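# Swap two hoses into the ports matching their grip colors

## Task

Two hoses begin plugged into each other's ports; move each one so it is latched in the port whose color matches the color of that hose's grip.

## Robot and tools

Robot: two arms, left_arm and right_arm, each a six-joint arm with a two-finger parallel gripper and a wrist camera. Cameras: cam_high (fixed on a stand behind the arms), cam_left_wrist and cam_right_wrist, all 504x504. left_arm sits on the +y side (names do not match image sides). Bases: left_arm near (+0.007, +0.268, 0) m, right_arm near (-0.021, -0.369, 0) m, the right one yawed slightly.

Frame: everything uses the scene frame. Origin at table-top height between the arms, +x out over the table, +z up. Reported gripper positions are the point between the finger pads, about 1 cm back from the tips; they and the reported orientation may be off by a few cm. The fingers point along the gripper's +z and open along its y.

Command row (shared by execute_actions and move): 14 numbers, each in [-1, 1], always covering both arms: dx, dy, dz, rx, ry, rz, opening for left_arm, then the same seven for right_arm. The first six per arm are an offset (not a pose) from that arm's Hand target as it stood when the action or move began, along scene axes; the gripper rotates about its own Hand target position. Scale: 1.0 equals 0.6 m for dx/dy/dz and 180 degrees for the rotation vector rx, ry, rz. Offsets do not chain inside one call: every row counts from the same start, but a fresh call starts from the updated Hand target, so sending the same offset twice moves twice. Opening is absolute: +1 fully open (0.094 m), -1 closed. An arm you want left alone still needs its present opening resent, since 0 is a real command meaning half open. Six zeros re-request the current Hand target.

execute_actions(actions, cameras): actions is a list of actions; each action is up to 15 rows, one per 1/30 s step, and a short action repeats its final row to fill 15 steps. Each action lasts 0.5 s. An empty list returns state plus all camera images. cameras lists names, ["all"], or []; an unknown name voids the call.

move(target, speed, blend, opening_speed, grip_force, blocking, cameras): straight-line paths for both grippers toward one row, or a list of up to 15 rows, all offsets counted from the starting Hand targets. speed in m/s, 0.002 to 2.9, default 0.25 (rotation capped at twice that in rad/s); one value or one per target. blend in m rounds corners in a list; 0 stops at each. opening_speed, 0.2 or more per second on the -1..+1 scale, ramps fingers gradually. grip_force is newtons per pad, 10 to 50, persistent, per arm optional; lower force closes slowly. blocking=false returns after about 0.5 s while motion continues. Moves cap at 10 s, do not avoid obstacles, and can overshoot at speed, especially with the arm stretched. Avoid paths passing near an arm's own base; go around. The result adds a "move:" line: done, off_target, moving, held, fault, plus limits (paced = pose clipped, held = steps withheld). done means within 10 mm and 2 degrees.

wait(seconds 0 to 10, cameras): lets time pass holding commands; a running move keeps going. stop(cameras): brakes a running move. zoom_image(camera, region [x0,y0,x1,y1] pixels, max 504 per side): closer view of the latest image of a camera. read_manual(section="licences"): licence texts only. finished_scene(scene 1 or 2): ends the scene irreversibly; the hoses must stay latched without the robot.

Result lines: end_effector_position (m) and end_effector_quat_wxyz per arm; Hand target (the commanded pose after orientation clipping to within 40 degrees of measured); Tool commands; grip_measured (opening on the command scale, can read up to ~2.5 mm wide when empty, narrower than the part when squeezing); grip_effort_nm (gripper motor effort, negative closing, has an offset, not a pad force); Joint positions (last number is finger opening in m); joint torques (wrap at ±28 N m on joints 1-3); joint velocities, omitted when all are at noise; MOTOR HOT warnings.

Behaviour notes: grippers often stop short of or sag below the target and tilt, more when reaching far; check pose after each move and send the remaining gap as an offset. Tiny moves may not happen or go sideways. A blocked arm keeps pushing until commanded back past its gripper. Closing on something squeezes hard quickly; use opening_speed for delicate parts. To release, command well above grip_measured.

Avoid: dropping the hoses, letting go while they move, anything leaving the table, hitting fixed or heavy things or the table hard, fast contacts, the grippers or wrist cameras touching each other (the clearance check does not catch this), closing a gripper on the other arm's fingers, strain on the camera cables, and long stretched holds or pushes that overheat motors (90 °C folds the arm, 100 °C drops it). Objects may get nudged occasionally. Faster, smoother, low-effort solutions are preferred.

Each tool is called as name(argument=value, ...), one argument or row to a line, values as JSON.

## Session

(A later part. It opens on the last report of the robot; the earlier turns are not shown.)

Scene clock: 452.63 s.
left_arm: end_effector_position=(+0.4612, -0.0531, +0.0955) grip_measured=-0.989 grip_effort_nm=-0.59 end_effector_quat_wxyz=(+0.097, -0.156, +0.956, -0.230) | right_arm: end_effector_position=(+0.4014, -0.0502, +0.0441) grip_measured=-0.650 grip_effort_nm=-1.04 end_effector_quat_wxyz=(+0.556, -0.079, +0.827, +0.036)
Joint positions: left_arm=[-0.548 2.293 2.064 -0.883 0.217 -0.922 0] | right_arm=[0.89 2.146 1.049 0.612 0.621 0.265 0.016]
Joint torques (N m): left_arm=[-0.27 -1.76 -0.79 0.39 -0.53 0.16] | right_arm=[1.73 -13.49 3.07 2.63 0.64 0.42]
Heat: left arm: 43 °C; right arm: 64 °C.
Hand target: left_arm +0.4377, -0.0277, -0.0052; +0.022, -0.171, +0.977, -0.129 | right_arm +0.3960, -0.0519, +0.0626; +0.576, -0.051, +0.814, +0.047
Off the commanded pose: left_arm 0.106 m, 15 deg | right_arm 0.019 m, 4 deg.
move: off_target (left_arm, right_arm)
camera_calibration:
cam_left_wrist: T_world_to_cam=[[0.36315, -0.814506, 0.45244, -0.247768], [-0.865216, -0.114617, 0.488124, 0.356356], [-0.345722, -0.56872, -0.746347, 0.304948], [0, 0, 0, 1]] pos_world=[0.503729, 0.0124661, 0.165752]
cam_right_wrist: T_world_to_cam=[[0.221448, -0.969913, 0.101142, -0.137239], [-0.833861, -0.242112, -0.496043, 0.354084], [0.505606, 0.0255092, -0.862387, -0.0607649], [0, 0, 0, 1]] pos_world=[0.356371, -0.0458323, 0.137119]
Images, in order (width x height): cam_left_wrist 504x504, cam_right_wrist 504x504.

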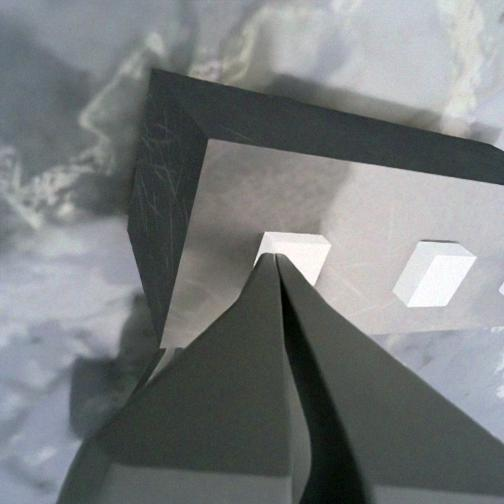

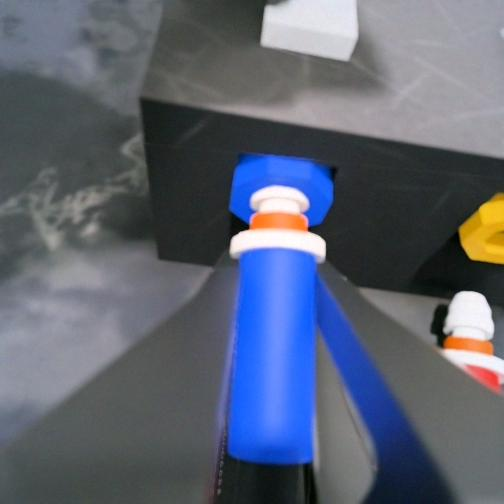

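move(
  target=[
    [0,0,0,0,0,0,-1,0.015,0.0065,0.0425,-0.0055,0.044,0,-0.75],
    [0,0,0,0,0,0,-1,0.107,0.03,0.052,-0.003,0.025,0.008,-0.75],
  ],
  speed=0.12,
  blend=0,
  cameras=["cam_left_wrist","cam_right_wrist"],
)

zoom_image(
  camera="cam_right_wrist",
  region=[180, 60, 380, 260],
)

Scene clock: 454.80 s.
left_arm: end_effector_position=(+0.4612, -0.0531, +0.0955) grip_measured=-0.989 grip_effort_nm=-0.59 end_effector_quat_wxyz=(+0.097, -0.155, +0.956, -0.230) | right_arm: end_effector_position=(+0.3999, -0.0532, +0.0456) grip_measured=-0.652 grip_effort_nm=-1.04 end_effector_quat_wxyz=(+0.468, -0.102, +0.878, +0.016)
Joint positions: left_arm=[-0.548 2.293 2.064 -0.883 0.218 -0.921 0] | right_arm=[0.864 2.079 1.189 0.179 0.534 0.332 0.016]
Joint torques (N m): left_arm=[-0.25 -1.77 -0.7 0.38 -0.52 0.16] | right_arm=[0.13 -10.58 6.19 2.13 0.2 0.08]
Heat: left arm: 43 °C; right arm: 63 °C.
Hand target: left_arm +0.4377, -0.0278, -0.0052; +0.022, -0.171, +0.977, -0.129 | right_arm +0.4023, -0.0527, +0.0482; +0.473, -0.098, +0.875, +0.020 (not the last commanded pose)
Off the commanded pose: left_arm 0.106 m, 15 deg | right_arm 0.080 m, 12 deg.
move: held (right_arm; a check stopped the path), off_target (left_arm); path passed 1 of 2 targets; limits=held
pose unreachable (right arm): on one or more control steps of this call, first in action 0 (counted from 0), this arm could not follow its commanded pose, so it was not sent that pose on those steps. It may still have moved: this result reports where it is.
cause: moving toward the commanded pose would bring a part of the arm too close to another arm (this arm's wrist camera and the left arm's wrist (the part past joint 4), along the way the arms are being sent, or toward where that arm still pushes).
camera_calibration:
cam_left_wrist: T_world_to_cam=[[0.362731, -0.814615, 0.45258, -0.247579], [-0.865257, -0.11406, 0.488181, 0.35636], [-0.346058, -0.568677, -0.746224, 0.305097], [0, 0, 0, 1]] pos_world=[0.503729, 0.0124662, 0.165752]
cam_right_wrist: T_world_to_cam=[[0.257633, -0.958015, 0.125829, -0.154945], [-0.909781, -0.284376, -0.302371, 0.372025], [0.325458, -0.0365766, -0.944849, 0.0138349], [0, 0, 0, 1]] pos_world=[0.373878, -0.0421385, 0.145058]
Images, in order (width x height): cam_left_wrist 504x504, cam_right_wrist 504x504.

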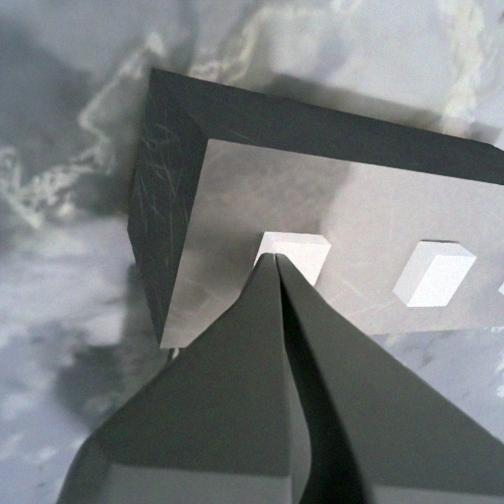

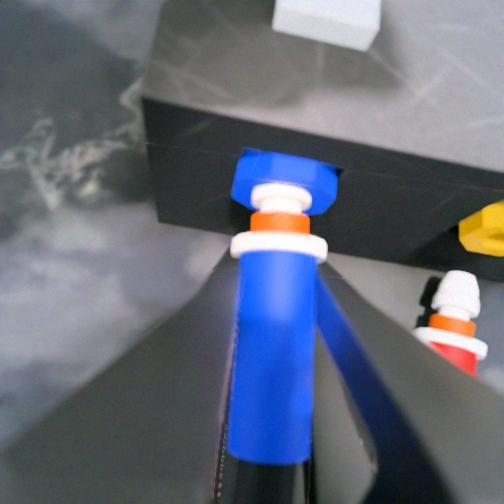

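Scaled by 2.520 from the camera's 504x504 image, which has a finer 720x720 frame.

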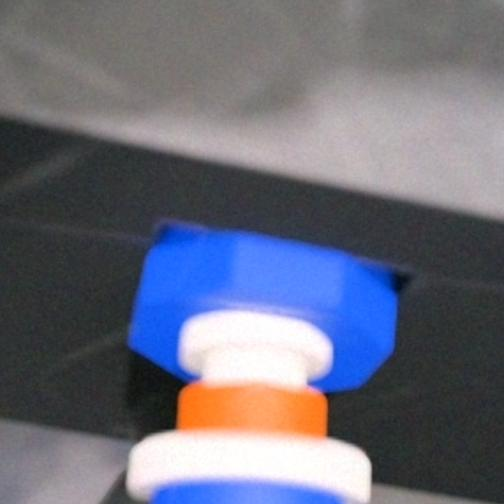

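move(
  target=[
    [0.04,-0.02,0.259,0,0,0,-1,0,0,0,0,0,0,-0.75],
    [-0.013,0.13,0.342,0,0,0,-1,0,0,0,0,0,0,-0.75],
    [-0.152,0.154,0.219,-0.1517,-0.5576,-0.2608,-1,0,0,0,0,0,0,-0.75],
  ],
  speed=0.25,
  blend=[0.01,0.03,0],
)

move(
  target=[0,0,0,0,0,0,-1,-0.003,0,0.01,0.248,0.0305,0,-0.75],
  speed=0.15,
  cameras=["cam_left_wrist","cam_right_wrist"],
)

zoom_image(
  camera="cam_left_wrist",
  region=[210, 120, 350, 232],
)

Scene clock: 461.37 s.
left_arm: end_effector_position=(+0.3431, +0.0644, +0.1184) grip_measured=-0.989 grip_effort_nm=-0.59 end_effector_quat_wxyz=(+0.595, +0.350, +0.613, -0.384) | right_arm: end_effector_position=(+0.3999, -0.0532, +0.0456) grip_measured=-0.652 grip_effort_nm=-1.05 end_effector_quat_wxyz=(+0.468, -0.102, +0.878, +0.016)
Joint positions: left_arm=[-0.19 1.939 0.414 1.529 0.903 -0.057 0] | right_arm=[0.864 2.079 1.189 0.179 0.534 0.332 0.016]
Joint torques (N m): left_arm=[0.51 -5.07 5.08 2.09 0.16 0.14] | right_arm=[0.05 -10.61 6.15 2.16 0.22 0.07]
Heat: left arm: 43 °C; right arm: 63 °C.
Hand target: left_arm +0.3465, +0.0647, +0.1262; +0.654, +0.335, +0.548, -0.400 | right_arm +0.4023, -0.0527, +0.0483; +0.473, -0.098, +0.875, +0.020
Off the commanded pose: left_arm 0.009 m, 10 deg | right_arm 0.004 m, 1 deg.
joint sent to its limit (left arm) — joint 4 (wrist pitch), upper limit. The joint targets are off in orientation, not in position.
move: off_target (left_arm)

Scene clock: 464.67 s.
left_arm: end_effector_position=(+0.3429, +0.0643, +0.1184) grip_measured=-0.989 grip_effort_nm=-0.58 end_effector_quat_wxyz=(+0.594, +0.351, +0.613, -0.384) | right_arm: end_effector_position=(+0.3921, -0.0448, +0.0477) grip_measured=-0.653 grip_effort_nm=-1.04 end_effector_quat_wxyz=(+0.416, +0.075, +0.835, +0.352)
Joint positions: left_arm=[-0.19 1.939 0.414 1.529 0.904 -0.057 0] | right_arm=[0.74 2.057 0.911 0.726 0.069 0.823 0.016]
Joint torques (N m): left_arm=[0.53 -5.08 5.11 2.08 0.17 0.14] | right_arm=[-1.02 -9.44 4.52 2.9 0.25 0.1]
Heat: left arm: 43 °C; right arm: 62 °C.
Hand target: left_arm +0.3465, +0.0647, +0.1262; +0.654, +0.335, +0.548, -0.400 | right_arm +0.4006, -0.0529, +0.0541; +0.434, +0.090, +0.823, +0.355
Off the commanded pose: left_arm 0.009 m, 10 deg | right_arm 0.013 m, 3 deg.
joint sent to its limit (left arm) — joint 4 (wrist pitch), upper limit. The joint targets are off in orientation, not in position.
move: off_target (left_arm, right_arm)
camera_calibration:
cam_left_wrist: T_world_to_cam=[[-0.862, -0.479123, 0.16552, 0.313076], [-0.40907, 0.46466, -0.785336, 0.213317], [0.299362, -0.744669, -0.596531, 0.120188], [0, 0, 0, 1]] pos_world=[0.321154, 0.140382, 0.187401]
cam_right_wrist: T_world_to_cam=[[0.23856, -0.762847, -0.60096, -0.0942743], [-0.94892, -0.0515246, -0.311283, 0.394255], [0.206497, 0.644522, -0.736172, 0.0859119], [0, 0, 0, 1]] pos_world=[0.378865, -0.106975, 0.129316]
Images, in order (width x height): cam_left_wrist 504x504, cam_right_wrist 504x504.

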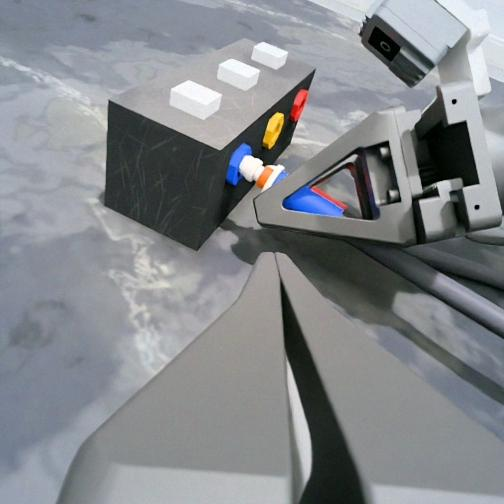

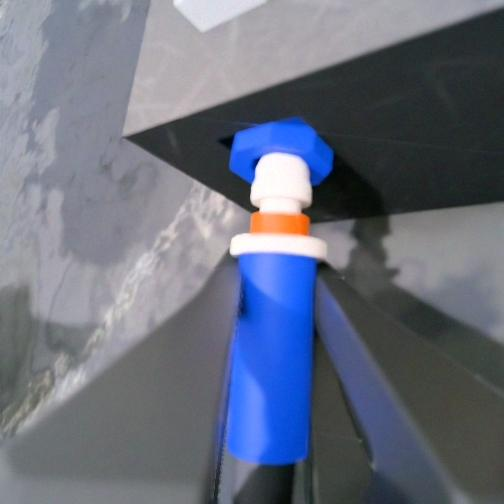

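Scaled by 3.600 from the camera's 504x504 image, which has a finer 720x720 frame.

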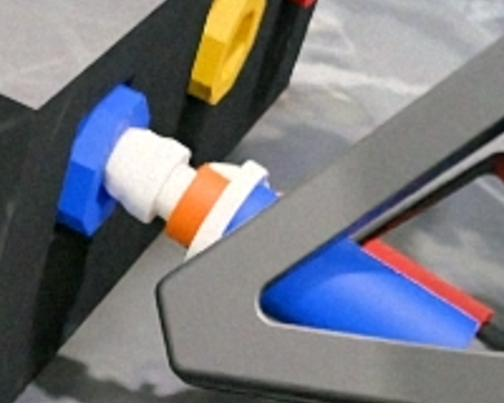

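move(
  target=[0,0,0,0,0,0,-1,-0.002,0.004,0.0,0,0,-0.033,-0.75],
  speed=0.15,
  cameras=["cam_left_wrist","cam_right_wrist"],
)

zoom_image(
  camera="cam_left_wrist",
  region=[210, 120, 350, 232],
)

zoom_image(
  camera="cam_right_wrist",
  region=[180, 60, 380, 260],
)

Scene clock: 466.20 s.
left_arm: end_effector_position=(+0.3429, +0.0643, +0.1184) grip_measured=-0.989 grip_effort_nm=-0.59 end_effector_quat_wxyz=(+0.594, +0.351, +0.613, -0.384) | right_arm: end_effector_position=(+0.3902, -0.0452, +0.0486) grip_measured=-0.653 grip_effort_nm=-1.05 end_effector_quat_wxyz=(+0.433, +0.115, +0.829, +0.335)
Joint positions: left_arm=[-0.19 1.939 0.414 1.529 0.904 -0.057 0] | right_arm=[0.782 2.057 0.911 0.725 0.192 0.882 0.016]
Joint torques (N m): left_arm=[0.55 -5.11 5.12 2.08 0.17 0.15] | right_arm=[-0.29 -8.87 6.02 2.64 0.49 0.11]
Heat: left arm: 43 °C; right arm: 63 °C.
Hand target: left_arm +0.3465, +0.0647, +0.1262; +0.654, +0.335, +0.548, -0.400 | right_arm +0.3993, -0.0504, +0.0541; +0.451, +0.133, +0.817, +0.332
Off the commanded pose: left_arm 0.009 m, 10 deg | right_arm 0.012 m, 3 deg.
joint sent to its limit (left arm) — joint 4 (wrist pitch), upper limit. The joint targets are off in orientation, not in position.
move: off_target (left_arm, right_arm)
camera_calibration:
cam_left_wrist: T_world_to_cam=[[-0.862, -0.479123, 0.16552, 0.313076], [-0.40907, 0.46466, -0.785336, 0.213317], [0.299362, -0.744669, -0.596531, 0.120188], [0, 0, 0, 1]] pos_world=[0.321154, 0.140382, 0.187401]
cam_right_wrist: T_world_to_cam=[[0.167567, -0.778042, -0.605452, -0.0663865], [-0.948544, 0.04013, -0.314091, 0.396855], [0.268673, 0.62693, -0.731283, 0.0618987], [0, 0, 0, 1]] pos_world=[0.370929, -0.106383, 0.12972]
Images, in order (width x height): cam_left_wrist 504x504, cam_right_wrist 504x504.

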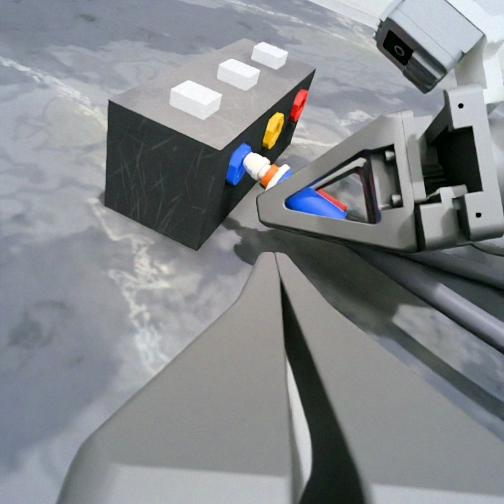

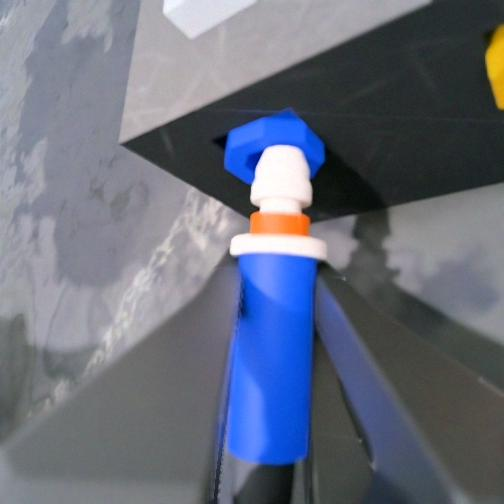

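Scaled by 3.600 from the camera's 504x504 image, which has a finer 720x720 frame.

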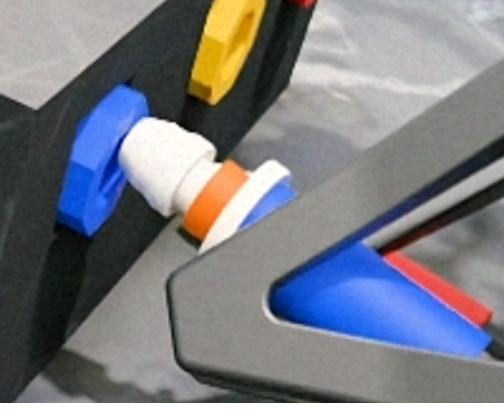

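Scaled by 2.520 from the camera's 504x504 image, which has a finer 720x720 frame.

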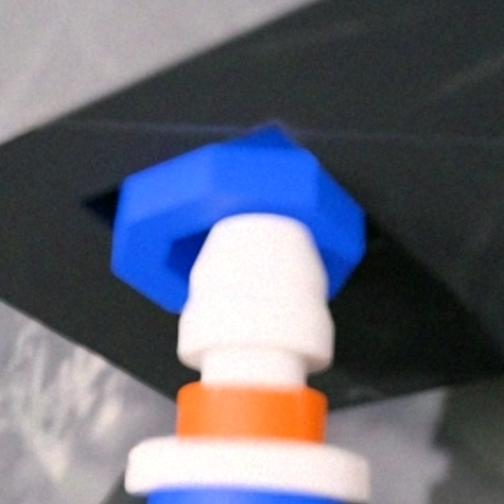

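move(
  target=[
    [0,0,0,0,0,0,-1,-0.03,0.012,0.015,0,0,0,-0.75],
    [0,0,0,0,0,0,-1,-0.004,0.0075,-0.0025,0,0,0,-0.75],
    [0,0,0,0,0,0,-1,0.014,0.0065,-0.0025,0,0,0,-0.75],
  ],
  speed=0.1,
  blend=[0.003,0,0],
  cameras=["cam_left_wrist","cam_right_wrist"],
)

zoom_image(
  camera="cam_left_wrist",
  region=[210, 120, 350, 232],
)

zoom_image(
  camera="cam_right_wrist",
  region=[180, 60, 380, 260],
)

Scene clock: 467.90 s.
left_arm: end_effector_position=(+0.3429, +0.0643, +0.1184) grip_measured=-0.989 grip_effort_nm=-0.59 end_effector_quat_wxyz=(+0.594, +0.351, +0.613, -0.384) | right_arm: end_effector_position=(+0.3907, -0.0496, +0.0391) grip_measured=-0.653 grip_effort_nm=-1.04 end_effector_quat_wxyz=(+0.432, +0.127, +0.833, +0.323)
Joint positions: left_arm=[-0.19 1.939 0.414 1.529 0.904 -0.057 0] | right_arm=[0.784 2.073 0.911 0.718 0.219 0.896 0.016]
Joint torques (N m): left_arm=[0.54 -5.09 5.11 2.07 0.16 0.14] | right_arm=[-1.01 -8.43 8.94 2.61 0.16 -0.03]
Heat: left arm: 43 °C; right arm: 63 °C.
Hand target: left_arm +0.3465, +0.0647, +0.1262; +0.654, +0.335, +0.548, -0.400 | right_arm +0.4077, -0.0464, +0.0528; +0.451, +0.133, +0.817, +0.333
Off the commanded pose: left_arm 0.009 m, 10 deg | right_arm 0.022 m, 3 deg.
joint sent to its limit (left arm) — joint 4 (wrist pitch), upper limit. The joint targets are off in orientation, not in position.
move: off_target (left_arm, right_arm)
camera_calibration:
cam_left_wrist: T_world_to_cam=[[-0.862, -0.479123, 0.16552, 0.313076], [-0.40907, 0.46466, -0.785336, 0.213317], [0.299362, -0.744669, -0.596531, 0.120188], [0, 0, 0, 1]] pos_world=[0.321154, 0.140382, 0.187401]
cam_right_wrist: T_world_to_cam=[[0.135844, -0.789925, -0.597968, -0.0640561], [-0.952012, 0.0630054, -0.299505, 0.396364], [0.274262, 0.609958, -0.743459, 0.0551468], [0, 0, 0, 1]] pos_world=[0.37092, -0.10921, 0.121409]
Images, in order (width x height): cam_left_wrist 504x504, cam_right_wrist 504x504.

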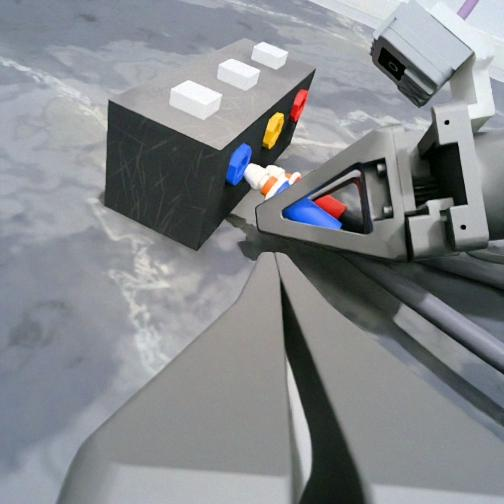

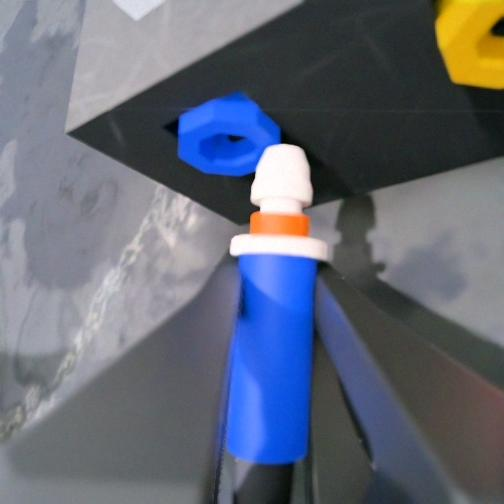

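Scaled by 3.600 from the camera's 504x504 image, which has a finer 720x720 frame.

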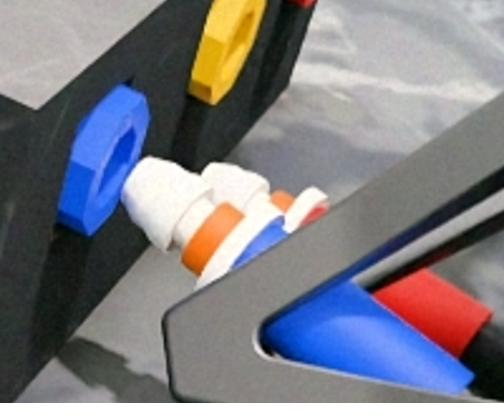

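Scaled by 2.520 from the camera's 504x504 image, which has a finer 720x720 frame.

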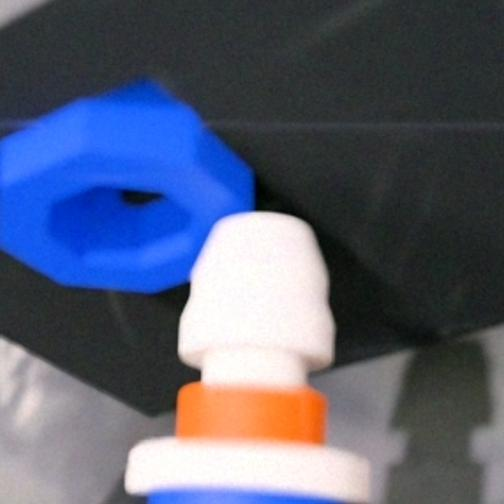

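move(
  target=[
    [0,0,0,0,0,0,-1,-0.054,0.032,0.064,0,0,0,-0.75],
    [0,0,0,0,0,0,-1,-0.021,0.019,0.0137,0,0,0,-0.75],
  ],
  speed=0.1,
  blend=[0.003,0],
  cameras=["cam_left_wrist","cam_right_wrist"],
)

zoom_image(
  camera="cam_left_wrist",
  region=[210, 120, 350, 232],
)

zoom_image(
  camera="cam_right_wrist",
  region=[180, 60, 380, 260],
)

Scene clock: 469.73 s.
left_arm: end_effector_position=(+0.3429, +0.0643, +0.1184) grip_measured=-0.989 grip_effort_nm=-0.59 end_effector_quat_wxyz=(+0.594, +0.351, +0.613, -0.384) | right_arm: end_effector_position=(+0.3859, -0.0441, +0.0484) grip_measured=-0.653 grip_effort_nm=-1.05 end_effector_quat_wxyz=(+0.438, +0.135, +0.830, +0.316)
Joint positions: left_arm=[-0.19 1.939 0.414 1.529 0.904 -0.057 0] | right_arm=[0.815 2.048 0.922 0.68 0.271 0.913 0.016]
Joint torques (N m): left_arm=[0.54 -5.07 5.09 2.07 0.16 0.15] | right_arm=[0.14 -8.64 8.24 2.63 0.07 -0.04]
Heat: left arm: 43 °C; right arm: 63 °C.
Hand target: left_arm +0.3465, +0.0647, +0.1262; +0.654, +0.335, +0.548, -0.400 | right_arm +0.3952, -0.0351, +0.0610; +0.451, +0.133, +0.817, +0.333
Off the commanded pose: left_arm 0.009 m, 10 deg | right_arm 0.018 m, 3 deg.
joint sent to its limit (left arm) — joint 4 (wrist pitch), upper limit. The joint targets are off in orientation, not in position.
move: off_target (left_arm, right_arm)
camera_calibration:
cam_left_wrist: T_world_to_cam=[[-0.862, -0.479123, 0.16552, 0.313076], [-0.40907, 0.46466, -0.785336, 0.213317], [0.299362, -0.744669, -0.596531, 0.120188], [0, 0, 0, 1]] pos_world=[0.321154, 0.140382, 0.187401]
cam_right_wrist: T_world_to_cam=[[0.121105, -0.795154, -0.594191, -0.0482127], [-0.948273, 0.0842836, -0.306062, 0.394019], [0.293447, 0.600521, -0.743817, 0.0522468], [0, 0, 0, 1]] pos_world=[0.364144, -0.102921, 0.130808]
Images, in order (width x height): cam_left_wrist 504x504, cam_right_wrist 504x504.

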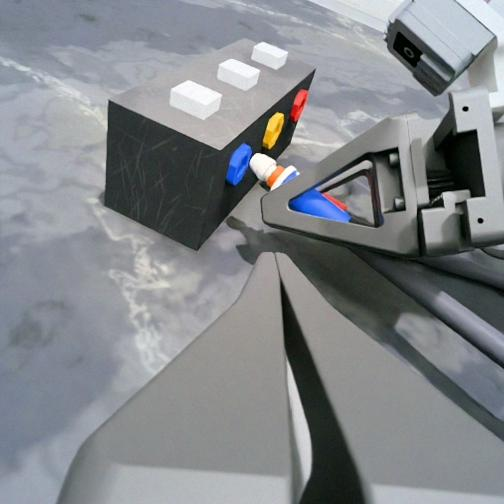

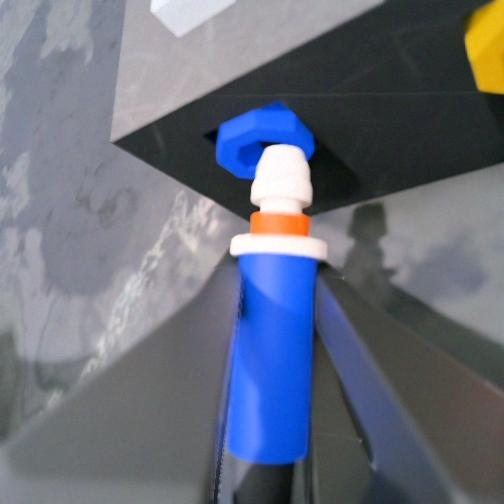

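Scaled by 3.600 from the camera's 504x504 image, which has a finer 720x720 frame.

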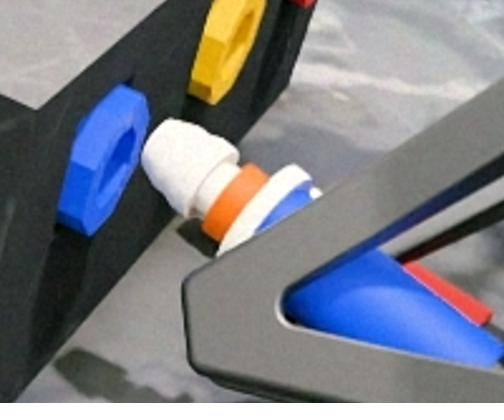

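Scaled by 2.520 from the camera's 504x504 image, which has a finer 720x720 frame.

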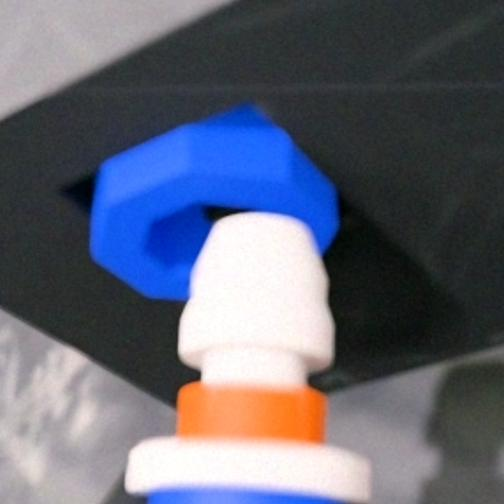

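move(
  target=[
    [0,0,0,0,0,0,-1,-0.035,0.035,0.045,0,0,0.0139,-0.75],
    [0,0,0,0,0,0,-1,0,0.011,-0.004,0,0,0.0139,-0.75],
  ],
  speed=0.1,
  blend=[0.003,0],
  cameras=["cam_left_wrist","cam_right_wrist"],
)

zoom_image(
  camera="cam_left_wrist",
  region=[210, 120, 350, 232],
)

zoom_image(
  camera="cam_right_wrist",
  region=[180, 60, 380, 260],
)

Scene clock: 471.53 s.
left_arm: end_effector_position=(+0.3429, +0.0643, +0.1184) grip_measured=-0.989 grip_effort_nm=-0.58 end_effector_quat_wxyz=(+0.594, +0.351, +0.613, -0.384) | right_arm: end_effector_position=(+0.3859, -0.0377, +0.0465) grip_measured=-0.653 grip_effort_nm=-1.05 end_effector_quat_wxyz=(+0.430, +0.119, +0.833, +0.327)
Joint positions: left_arm=[-0.19 1.939 0.414 1.529 0.904 -0.057 0] | right_arm=[0.809 2.061 0.931 0.69 0.227 0.898 0.016]
Joint torques (N m): left_arm=[0.53 -5.08 5.11 2.08 0.17 0.14] | right_arm=[0.23 -8.57 8.34 2.63 0.06 -0.1]
Heat: left arm: 43 °C; right arm: 63 °C.
Hand target: left_arm +0.3465, +0.0647, +0.1262; +0.654, +0.335, +0.548, -0.400 | right_arm +0.3951, -0.0284, +0.0584; +0.444, +0.115, +0.820, +0.342
Off the commanded pose: left_arm 0.009 m, 10 deg | right_arm 0.018 m, 3 deg.
joint sent to its limit (left arm) — joint 4 (wrist pitch), upper limit. The joint targets are off in orientation, not in position.
move: off_target (left_arm, right_arm)
camera_calibration:
cam_left_wrist: T_world_to_cam=[[-0.862, -0.479123, 0.16552, 0.313076], [-0.40907, 0.46466, -0.785336, 0.213317], [0.299362, -0.744669, -0.596531, 0.120188], [0, 0, 0, 1]] pos_world=[0.321154, 0.140382, 0.187401]
cam_right_wrist: T_world_to_cam=[[0.151849, -0.786407, -0.598754, -0.0556228], [-0.951822, 0.0469382, -0.303039, 0.392803], [0.266416, 0.615923, -0.741392, 0.0578379], [0, 0, 0, 1]] pos_world=[0.366916, -0.0978033, 0.128611]
Images, in order (width x height): cam_left_wrist 504x504, cam_right_wrist 504x504.

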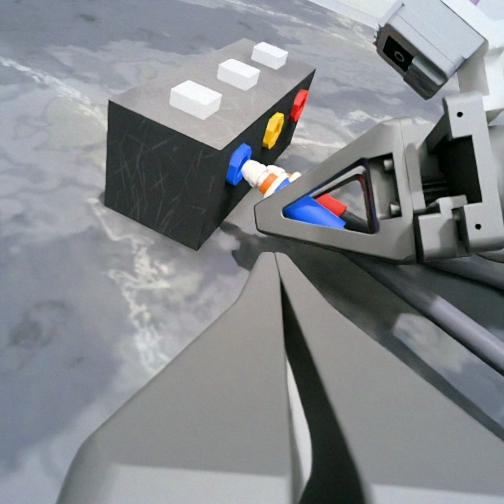

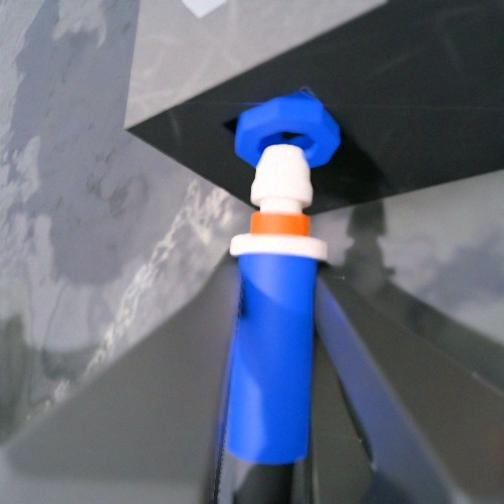

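Scaled by 3.600 from the camera's 504x504 image, which has a finer 720x720 frame.

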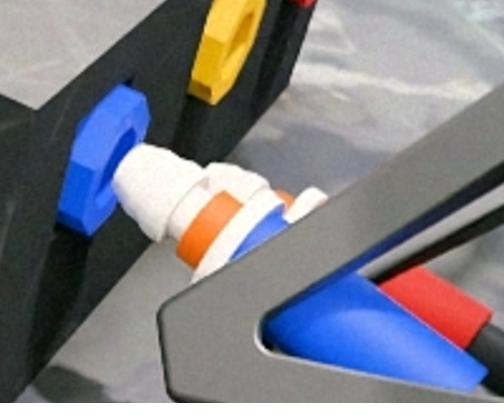

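Scaled by 2.520 from the camera's 504x504 image, which has a finer 720x720 frame.

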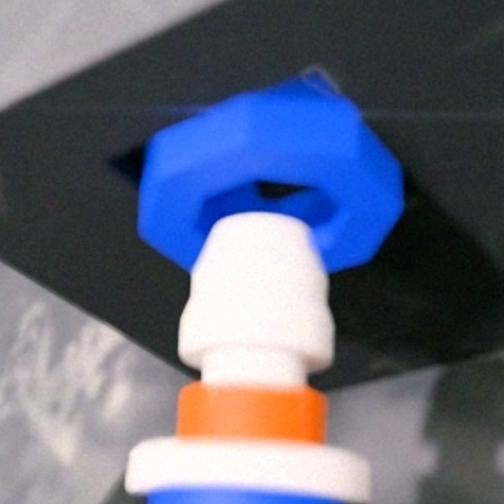

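move(
  target=[0,0,0,0,0,0,-1,0.018,0.003,0.006,-0.0014,0.011,0,-0.75],
  speed=0.08,
  cameras=["cam_left_wrist","cam_right_wrist"],
)

zoom_image(
  camera="cam_left_wrist",
  region=[210, 120, 350, 232],
)

zoom_image(
  camera="cam_right_wrist",
  region=[180, 60, 380, 260],
)

Scene clock: 472.70 s.
left_arm: end_effector_position=(+0.3429, +0.0643, +0.1184) grip_measured=-0.989 grip_effort_nm=-0.59 end_effector_quat_wxyz=(+0.594, +0.351, +0.613, -0.384) | right_arm: end_effector_position=(+0.3950, -0.0372, +0.0481) grip_measured=-0.653 grip_effort_nm=-1.05 end_effector_quat_wxyz=(+0.419, +0.121, +0.842, +0.319)
Joint positions: left_arm=[-0.19 1.939 0.414 1.529 0.904 -0.057 0] | right_arm=[0.792 2.061 0.987 0.601 0.208 0.898 0.016]
Joint torques (N m): left_arm=[0.54 -5.08 5.11 2.08 0.17 0.14] | right_arm=[0.06 -8.87 9.17 2.55 -0.05 0.02]
Heat: left arm: 43 °C; right arm: 63 °C.
Hand target: left_arm +0.3465, +0.0647, +0.1262; +0.654, +0.335, +0.548, -0.400 | right_arm +0.4059, -0.0266, +0.0621; +0.430, +0.120, +0.828, +0.338
Off the commanded pose: left_arm 0.009 m, 10 deg | right_arm 0.021 m, 3 deg.
joint sent to its limit (left arm) — joint 4 (wrist pitch), upper limit. The joint targets are off in orientation, not in position.
move: off_target (left_arm, right_arm)
camera_calibration:
cam_left_wrist: T_world_to_cam=[[-0.862, -0.479123, 0.16552, 0.313076], [-0.40907, 0.46466, -0.785336, 0.213317], [0.299362, -0.744669, -0.596531, 0.120188], [0, 0, 0, 1]] pos_world=[0.321154, 0.140382, 0.187401]
cam_right_wrist: T_world_to_cam=[[0.134158, -0.796022, -0.590212, -0.049408], [-0.960413, 0.0422944, -0.27535, 0.403806], [0.244147, 0.603788, -0.758836, 0.0654543], [0, 0, 0, 1]] pos_world=[0.378468, -0.0959291, 0.131696]
Images, in order (width x height): cam_left_wrist 504x504, cam_right_wrist 504x504.

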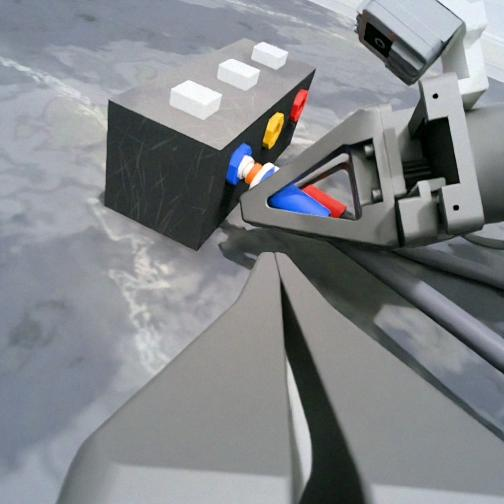

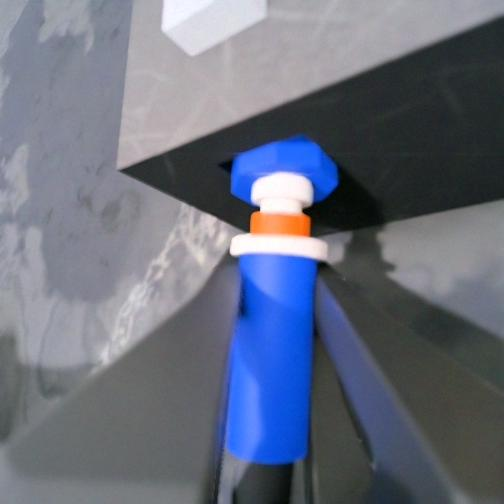

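Scaled by 3.600 from the camera's 504x504 image, which has a finer 720x720 frame.

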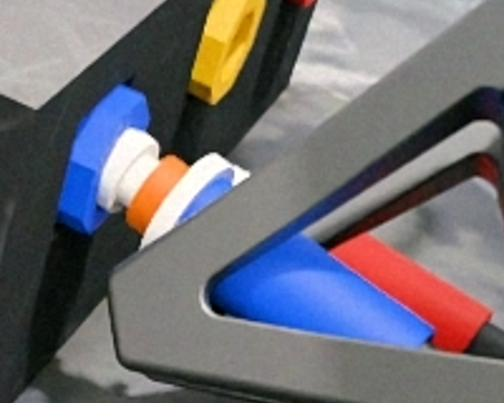

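Scaled by 2.520 from the camera's 504x504 image, which has a finer 720x720 frame.

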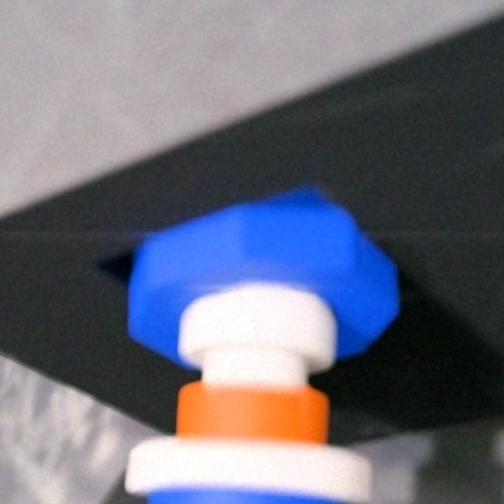

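move(
  target=[0,0,0,0,0,0,-1,0.002,-0.008,0.006,-0.0014,0.011,0.023,-0.75],
  speed=0.08,
  cameras=["cam_left_wrist","cam_right_wrist"],
)

zoom_image(
  camera="cam_left_wrist",
  region=[210, 120, 350, 232],
)

zoom_image(
  camera="cam_right_wrist",
  region=[180, 60, 380, 260],
)

Scene clock: 474.03 s.
left_arm: end_effector_position=(+0.3429, +0.0643, +0.1184) grip_measured=-0.989 grip_effort_nm=-0.58 end_effector_quat_wxyz=(+0.594, +0.351, +0.613, -0.384) | right_arm: end_effector_position=(+0.3975, -0.0395, +0.0458) grip_measured=-0.653 grip_effort_nm=-1.05 end_effector_quat_wxyz=(+0.396, +0.102, +0.849, +0.335)
Joint positions: left_arm=[-0.19 1.939 0.414 1.529 0.904 -0.057 0] | right_arm=[0.753 2.058 0.988 0.585 0.106 0.878 0.016]
Joint torques (N m): left_arm=[0.54 -5.09 5.14 2.08 0.17 0.15] | right_arm=[-0.36 -11.18 9.35 2.07 -0.2 -0.09]
Heat: left arm: 43 °C; right arm: 63 °C.
Hand target: left_arm +0.3465, +0.0647, +0.1262; +0.654, +0.335, +0.548, -0.400 | right_arm +0.4072, -0.0315, +0.0657; +0.403, +0.095, +0.840, +0.350
Off the commanded pose: left_arm 0.009 m, 10 deg | right_arm 0.024 m, 2 deg.
joint sent to its limit (left arm) — joint 4 (wrist pitch), upper limit. The joint targets are off in orientation, not in position.
move: off_target (left_arm, right_arm)
camera_calibration:
cam_left_wrist: T_world_to_cam=[[-0.862, -0.479123, 0.16552, 0.313076], [-0.40907, 0.46466, -0.785336, 0.213317], [0.299362, -0.744669, -0.596531, 0.120188], [0, 0, 0, 1]] pos_world=[0.321154, 0.140382, 0.187401]
cam_right_wrist: T_world_to_cam=[[0.163744, -0.779609, -0.604482, -0.0634453], [-0.969124, -0.0126133, -0.246252, 0.405637], [0.184356, 0.62614, -0.757603, 0.0890464], [0, 0, 0, 1]] pos_world=[0.387085, -0.100102, 0.128999]
Images, in order (width x height): cam_left_wrist 504x504, cam_right_wrist 504x504.

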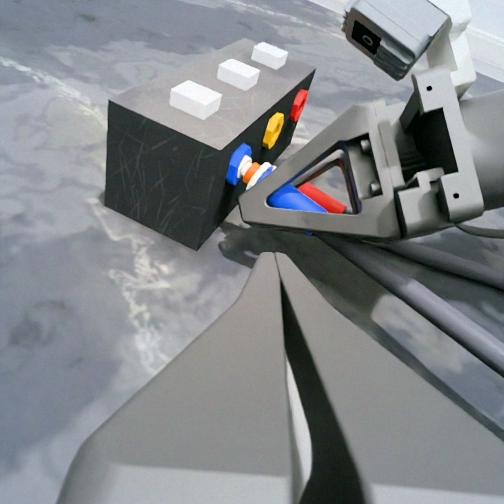

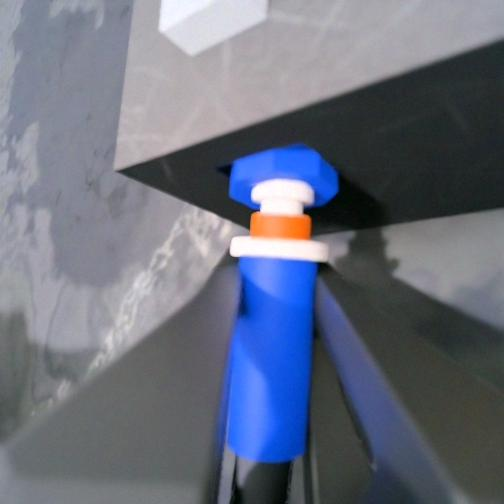

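Scaled by 3.600 from the camera's 504x504 image, which has a finer 720x720 frame.

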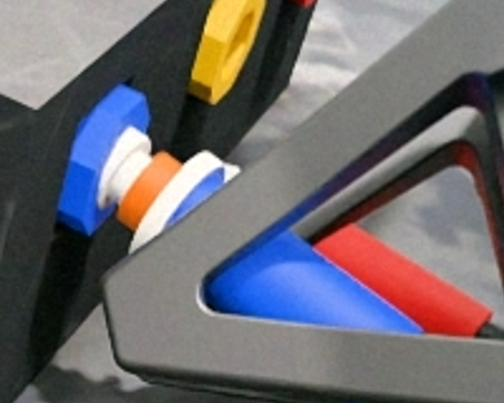

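Scaled by 2.520 from the camera's 504x504 image, which has a finer 720x720 frame.

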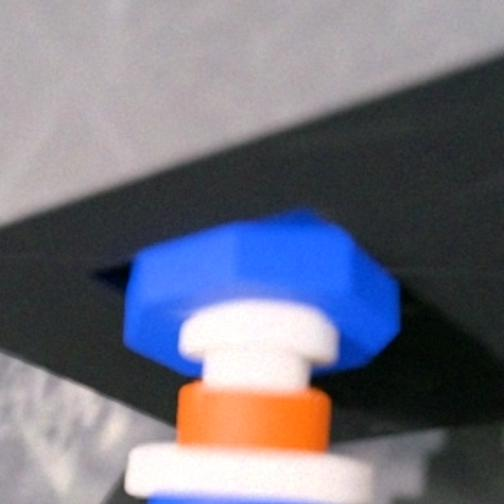

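execute_actions(
  actions=[],
)

Scene clock: 474.70 s.
left_arm: end_effector_position=(+0.3429, +0.0643, +0.1184) grip_measured=-0.989 grip_effort_nm=-0.59 end_effector_quat_wxyz=(+0.594, +0.351, +0.613, -0.384) | right_arm: end_effector_position=(+0.3975, -0.0395, +0.0458) grip_measured=-0.653 grip_effort_nm=-1.05 end_effector_quat_wxyz=(+0.396, +0.102, +0.849, +0.335)
Joint positions: left_arm=[-0.19 1.939 0.414 1.529 0.904 -0.057 0] | right_arm=[0.753 2.058 0.988 0.585 0.106 0.878 0.016]
Joint velocities: within noise
Joint torques (N m): left_arm=[0.51 -5.09 5.12 2.08 0.16 0.14] | right_arm=[-0.4 -11.19 9.28 2.05 -0.19 -0.1]
Heat: left arm: 43 °C; right arm: 62 °C.
Hand target: left_arm +0.3465, +0.0647, +0.1262; +0.654, +0.335, +0.548, -0.400 | right_arm +0.4072, -0.0315, +0.0657; +0.403, +0.095, +0.840, +0.350
Tool commands: left_gripper/opening=-1.0 right_gripper/opening=-0.75
Off the commanded pose: left_arm 0.009 m, 10 deg | right_arm 0.024 m, 2 deg.
camera_calibration:
cam_left_wrist: T_world_to_cam=[[-0.862, -0.479123, 0.16552, 0.313076], [-0.40907, 0.46466, -0.785336, 0.213317], [0.299362, -0.744669, -0.596531, 0.120188], [0, 0, 0, 1]] pos_world=[0.321154, 0.140382, 0.187401]
cam_right_wrist: T_world_to_cam=[[0.163744, -0.779609, -0.604482, -0.0634453], [-0.969124, -0.0126133, -0.246252, 0.405637], [0.184356, 0.62614, -0.757603, 0.0890464], [0, 0, 0, 1]] pos_world=[0.387085, -0.100102, 0.128999]

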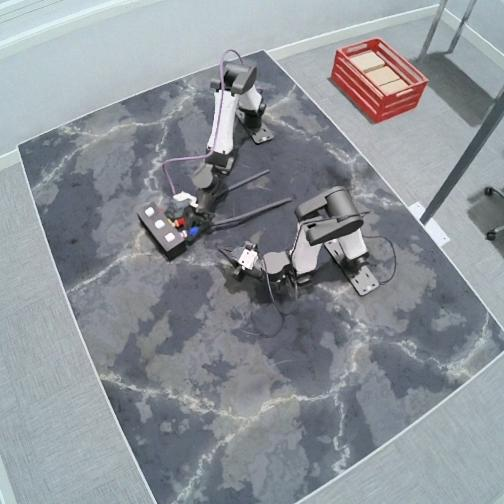

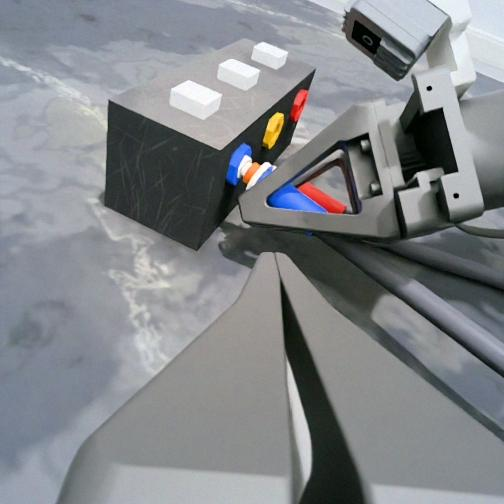

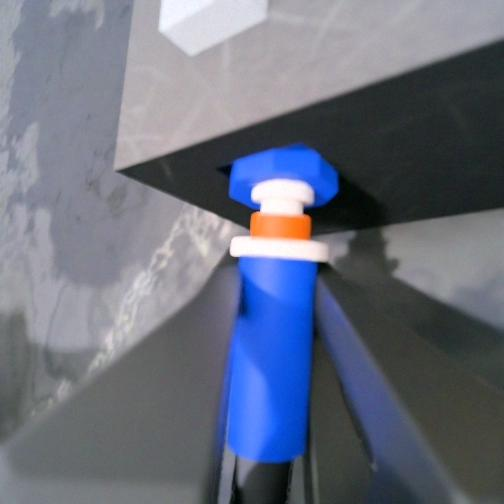

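move(
  target=[
    [0.123,-0.008,0.123,0.0776,0.553,0.184,-1,0,0,0,0,0,0,-0.75],
    [0.1997,-0.2043,0.0213,0.0776,0.553,0.184,-1,0,0,0,0,0,0,-0.75],
  ],
  speed=[0.25,0.2],
  blend=[0.02,0],
)

move(
  target=[0,0,0,0.0889,0.0321,0,-1,0,0,0,0,0,0,-0.75],
  speed=0.15,
  cameras=["all"],
)

Scene clock: 480.17 s.
left_arm: end_effector_position=(+0.4633, -0.0593, +0.1391) grip_measured=-0.989 grip_effort_nm=-0.59 end_effector_quat_wxyz=(+0.047, -0.158, +0.947, -0.277) | right_arm: end_effector_position=(+0.3975, -0.0395, +0.0458) grip_measured=-0.653 grip_effort_nm=-1.05 end_effector_quat_wxyz=(+0.396, +0.102, +0.849, +0.335)
Joint positions: left_arm=[-0.512 2.369 2.346 -1.1 0.366 -0.926 0] | right_arm=[0.753 2.058 0.988 0.585 0.106 0.878 0.016]
Joint torques (N m): left_arm=[-0.12 -10.65 10 0.77 -0.04 -0.16] | right_arm=[-0.4 -11.15 9.37 2.05 -0.19 -0.1]
Heat: left arm: 43 °C; right arm: 62 °C.
Hand target: left_arm +0.4663, -0.0579, +0.1390; +0.048, -0.166, +0.947, -0.271 | right_arm +0.4072, -0.0315, +0.0657; +0.403, +0.095, +0.840, +0.350
Off the commanded pose: left_arm 0.003 m, 1 deg | right_arm 0.024 m, 2 deg.
move: off_target (right_arm)

Scene clock: 481.80 s.
left_arm: end_effector_position=(+0.4668, -0.0578, +0.1401) grip_measured=-0.989 grip_effort_nm=-0.59 end_effector_quat_wxyz=(+0.082, -0.170, +0.963, -0.194) | right_arm: end_effector_position=(+0.3975, -0.0395, +0.0458) grip_measured=-0.653 grip_effort_nm=-1.05 end_effector_quat_wxyz=(+0.396, +0.102, +0.849, +0.335)
Joint positions: left_arm=[-0.563 2.595 2.834 -1.421 0.174 -0.947 0] | right_arm=[0.753 2.058 0.988 0.585 0.106 0.878 0.016]
Joint torques (N m): left_arm=[-0.7 -11.23 9.11 0.67 -0.15 -0.17] | right_arm=[-0.35 -11.15 9.36 2.06 -0.21 -0.11]
Heat: left arm: 43 °C; right arm: 63 °C.
Hand target: left_arm +0.4663, -0.0579, +0.1388; +0.023, -0.171, +0.977, -0.128 | right_arm +0.4072, -0.0315, +0.0657; +0.403, +0.095, +0.840, +0.350
Off the commanded pose: left_arm 0.001 m, 10 deg | right_arm 0.024 m, 2 deg.
elbow stopped short (left arm): the move would have taken joint 3 (elbow) straighter than the controller allows.
move: off_target (left_arm, right_arm)
camera_calibration:
cam_left_wrist: T_world_to_cam=[[0.403876, -0.831443, 0.381558, -0.283828], [-0.837709, -0.168533, 0.519461, 0.318508], [-0.367597, -0.529433, -0.764574, 0.352452], [0, 0, 0, 1]] pos_world=[0.511009, 0.00429188, 0.21232]
cam_right_wrist: T_world_to_cam=[[0.163744, -0.779609, -0.604482, -0.0634453], [-0.969124, -0.0126133, -0.246252, 0.405637], [0.184356, 0.62614, -0.757603, 0.0890464], [0, 0, 0, 1]] pos_world=[0.387085, -0.100102, 0.128999]

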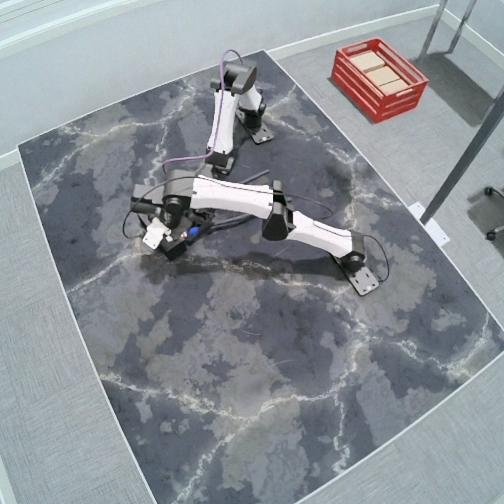

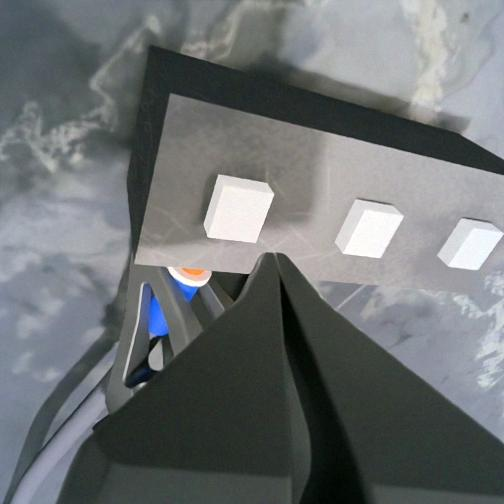

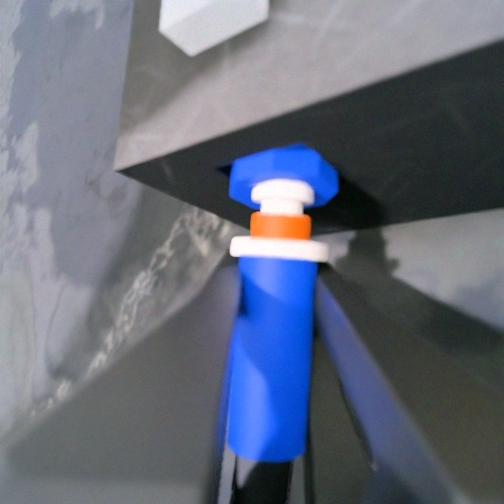

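move(
  target=[-0.0013,0.0023,-0.0563,0,0,0,-1,0,0,0,0,0,0,-0.75],
  speed=0.1,
  cameras=["cam_left_wrist"],
)

Scene clock: 483.13 s.
left_arm: end_effector_position=(+0.4660, -0.0571, +0.1057) grip_measured=-0.989 grip_effort_nm=-0.59 end_effector_quat_wxyz=(+0.057, -0.174, +0.968, -0.171) | right_arm: end_effector_position=(+0.3975, -0.0395, +0.0458) grip_measured=-0.653 grip_effort_nm=-1.05 end_effector_quat_wxyz=(+0.396, +0.102, +0.849, +0.335)
Joint positions: left_arm=[-0.563 2.657 2.834 -1.429 0.173 -0.947 0] | right_arm=[0.753 2.058 0.988 0.585 0.106 0.878 0.016]
Joint torques (N m): left_arm=[-0.62 -11.63 9.17 0.53 -0.14 -0.04] | right_arm=[-0.4 -11.12 9.36 2.07 -0.22 -0.1]
Heat: left arm: 43 °C; right arm: 63 °C.
Hand target: left_arm +0.4655, -0.0566, +0.1051; +0.023, -0.171, +0.977, -0.128 | right_arm +0.4072, -0.0315, +0.0657; +0.403, +0.095, +0.840, +0.350
Off the commanded pose: left_arm 0.001 m, 6 deg | right_arm 0.024 m, 2 deg.
elbow stopped short (left arm): the move would have taken joint 3 (elbow) straighter than the controller allows.
move: off_target (left_arm, right_arm)
camera_calibration:
cam_left_wrist: T_world_to_cam=[[0.424789, -0.84468, 0.325683, -0.274418], [-0.806238, -0.189358, 0.560467, 0.315596], [-0.411745, -0.500659, -0.761451, 0.34817], [0, 0, 0, 1]] pos_world=[0.514373, 0.00227997, 0.177606]
Images, in order (width x height): cam_left_wrist 504x504.

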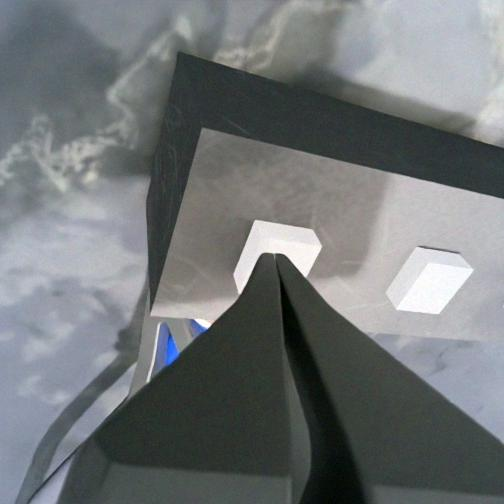

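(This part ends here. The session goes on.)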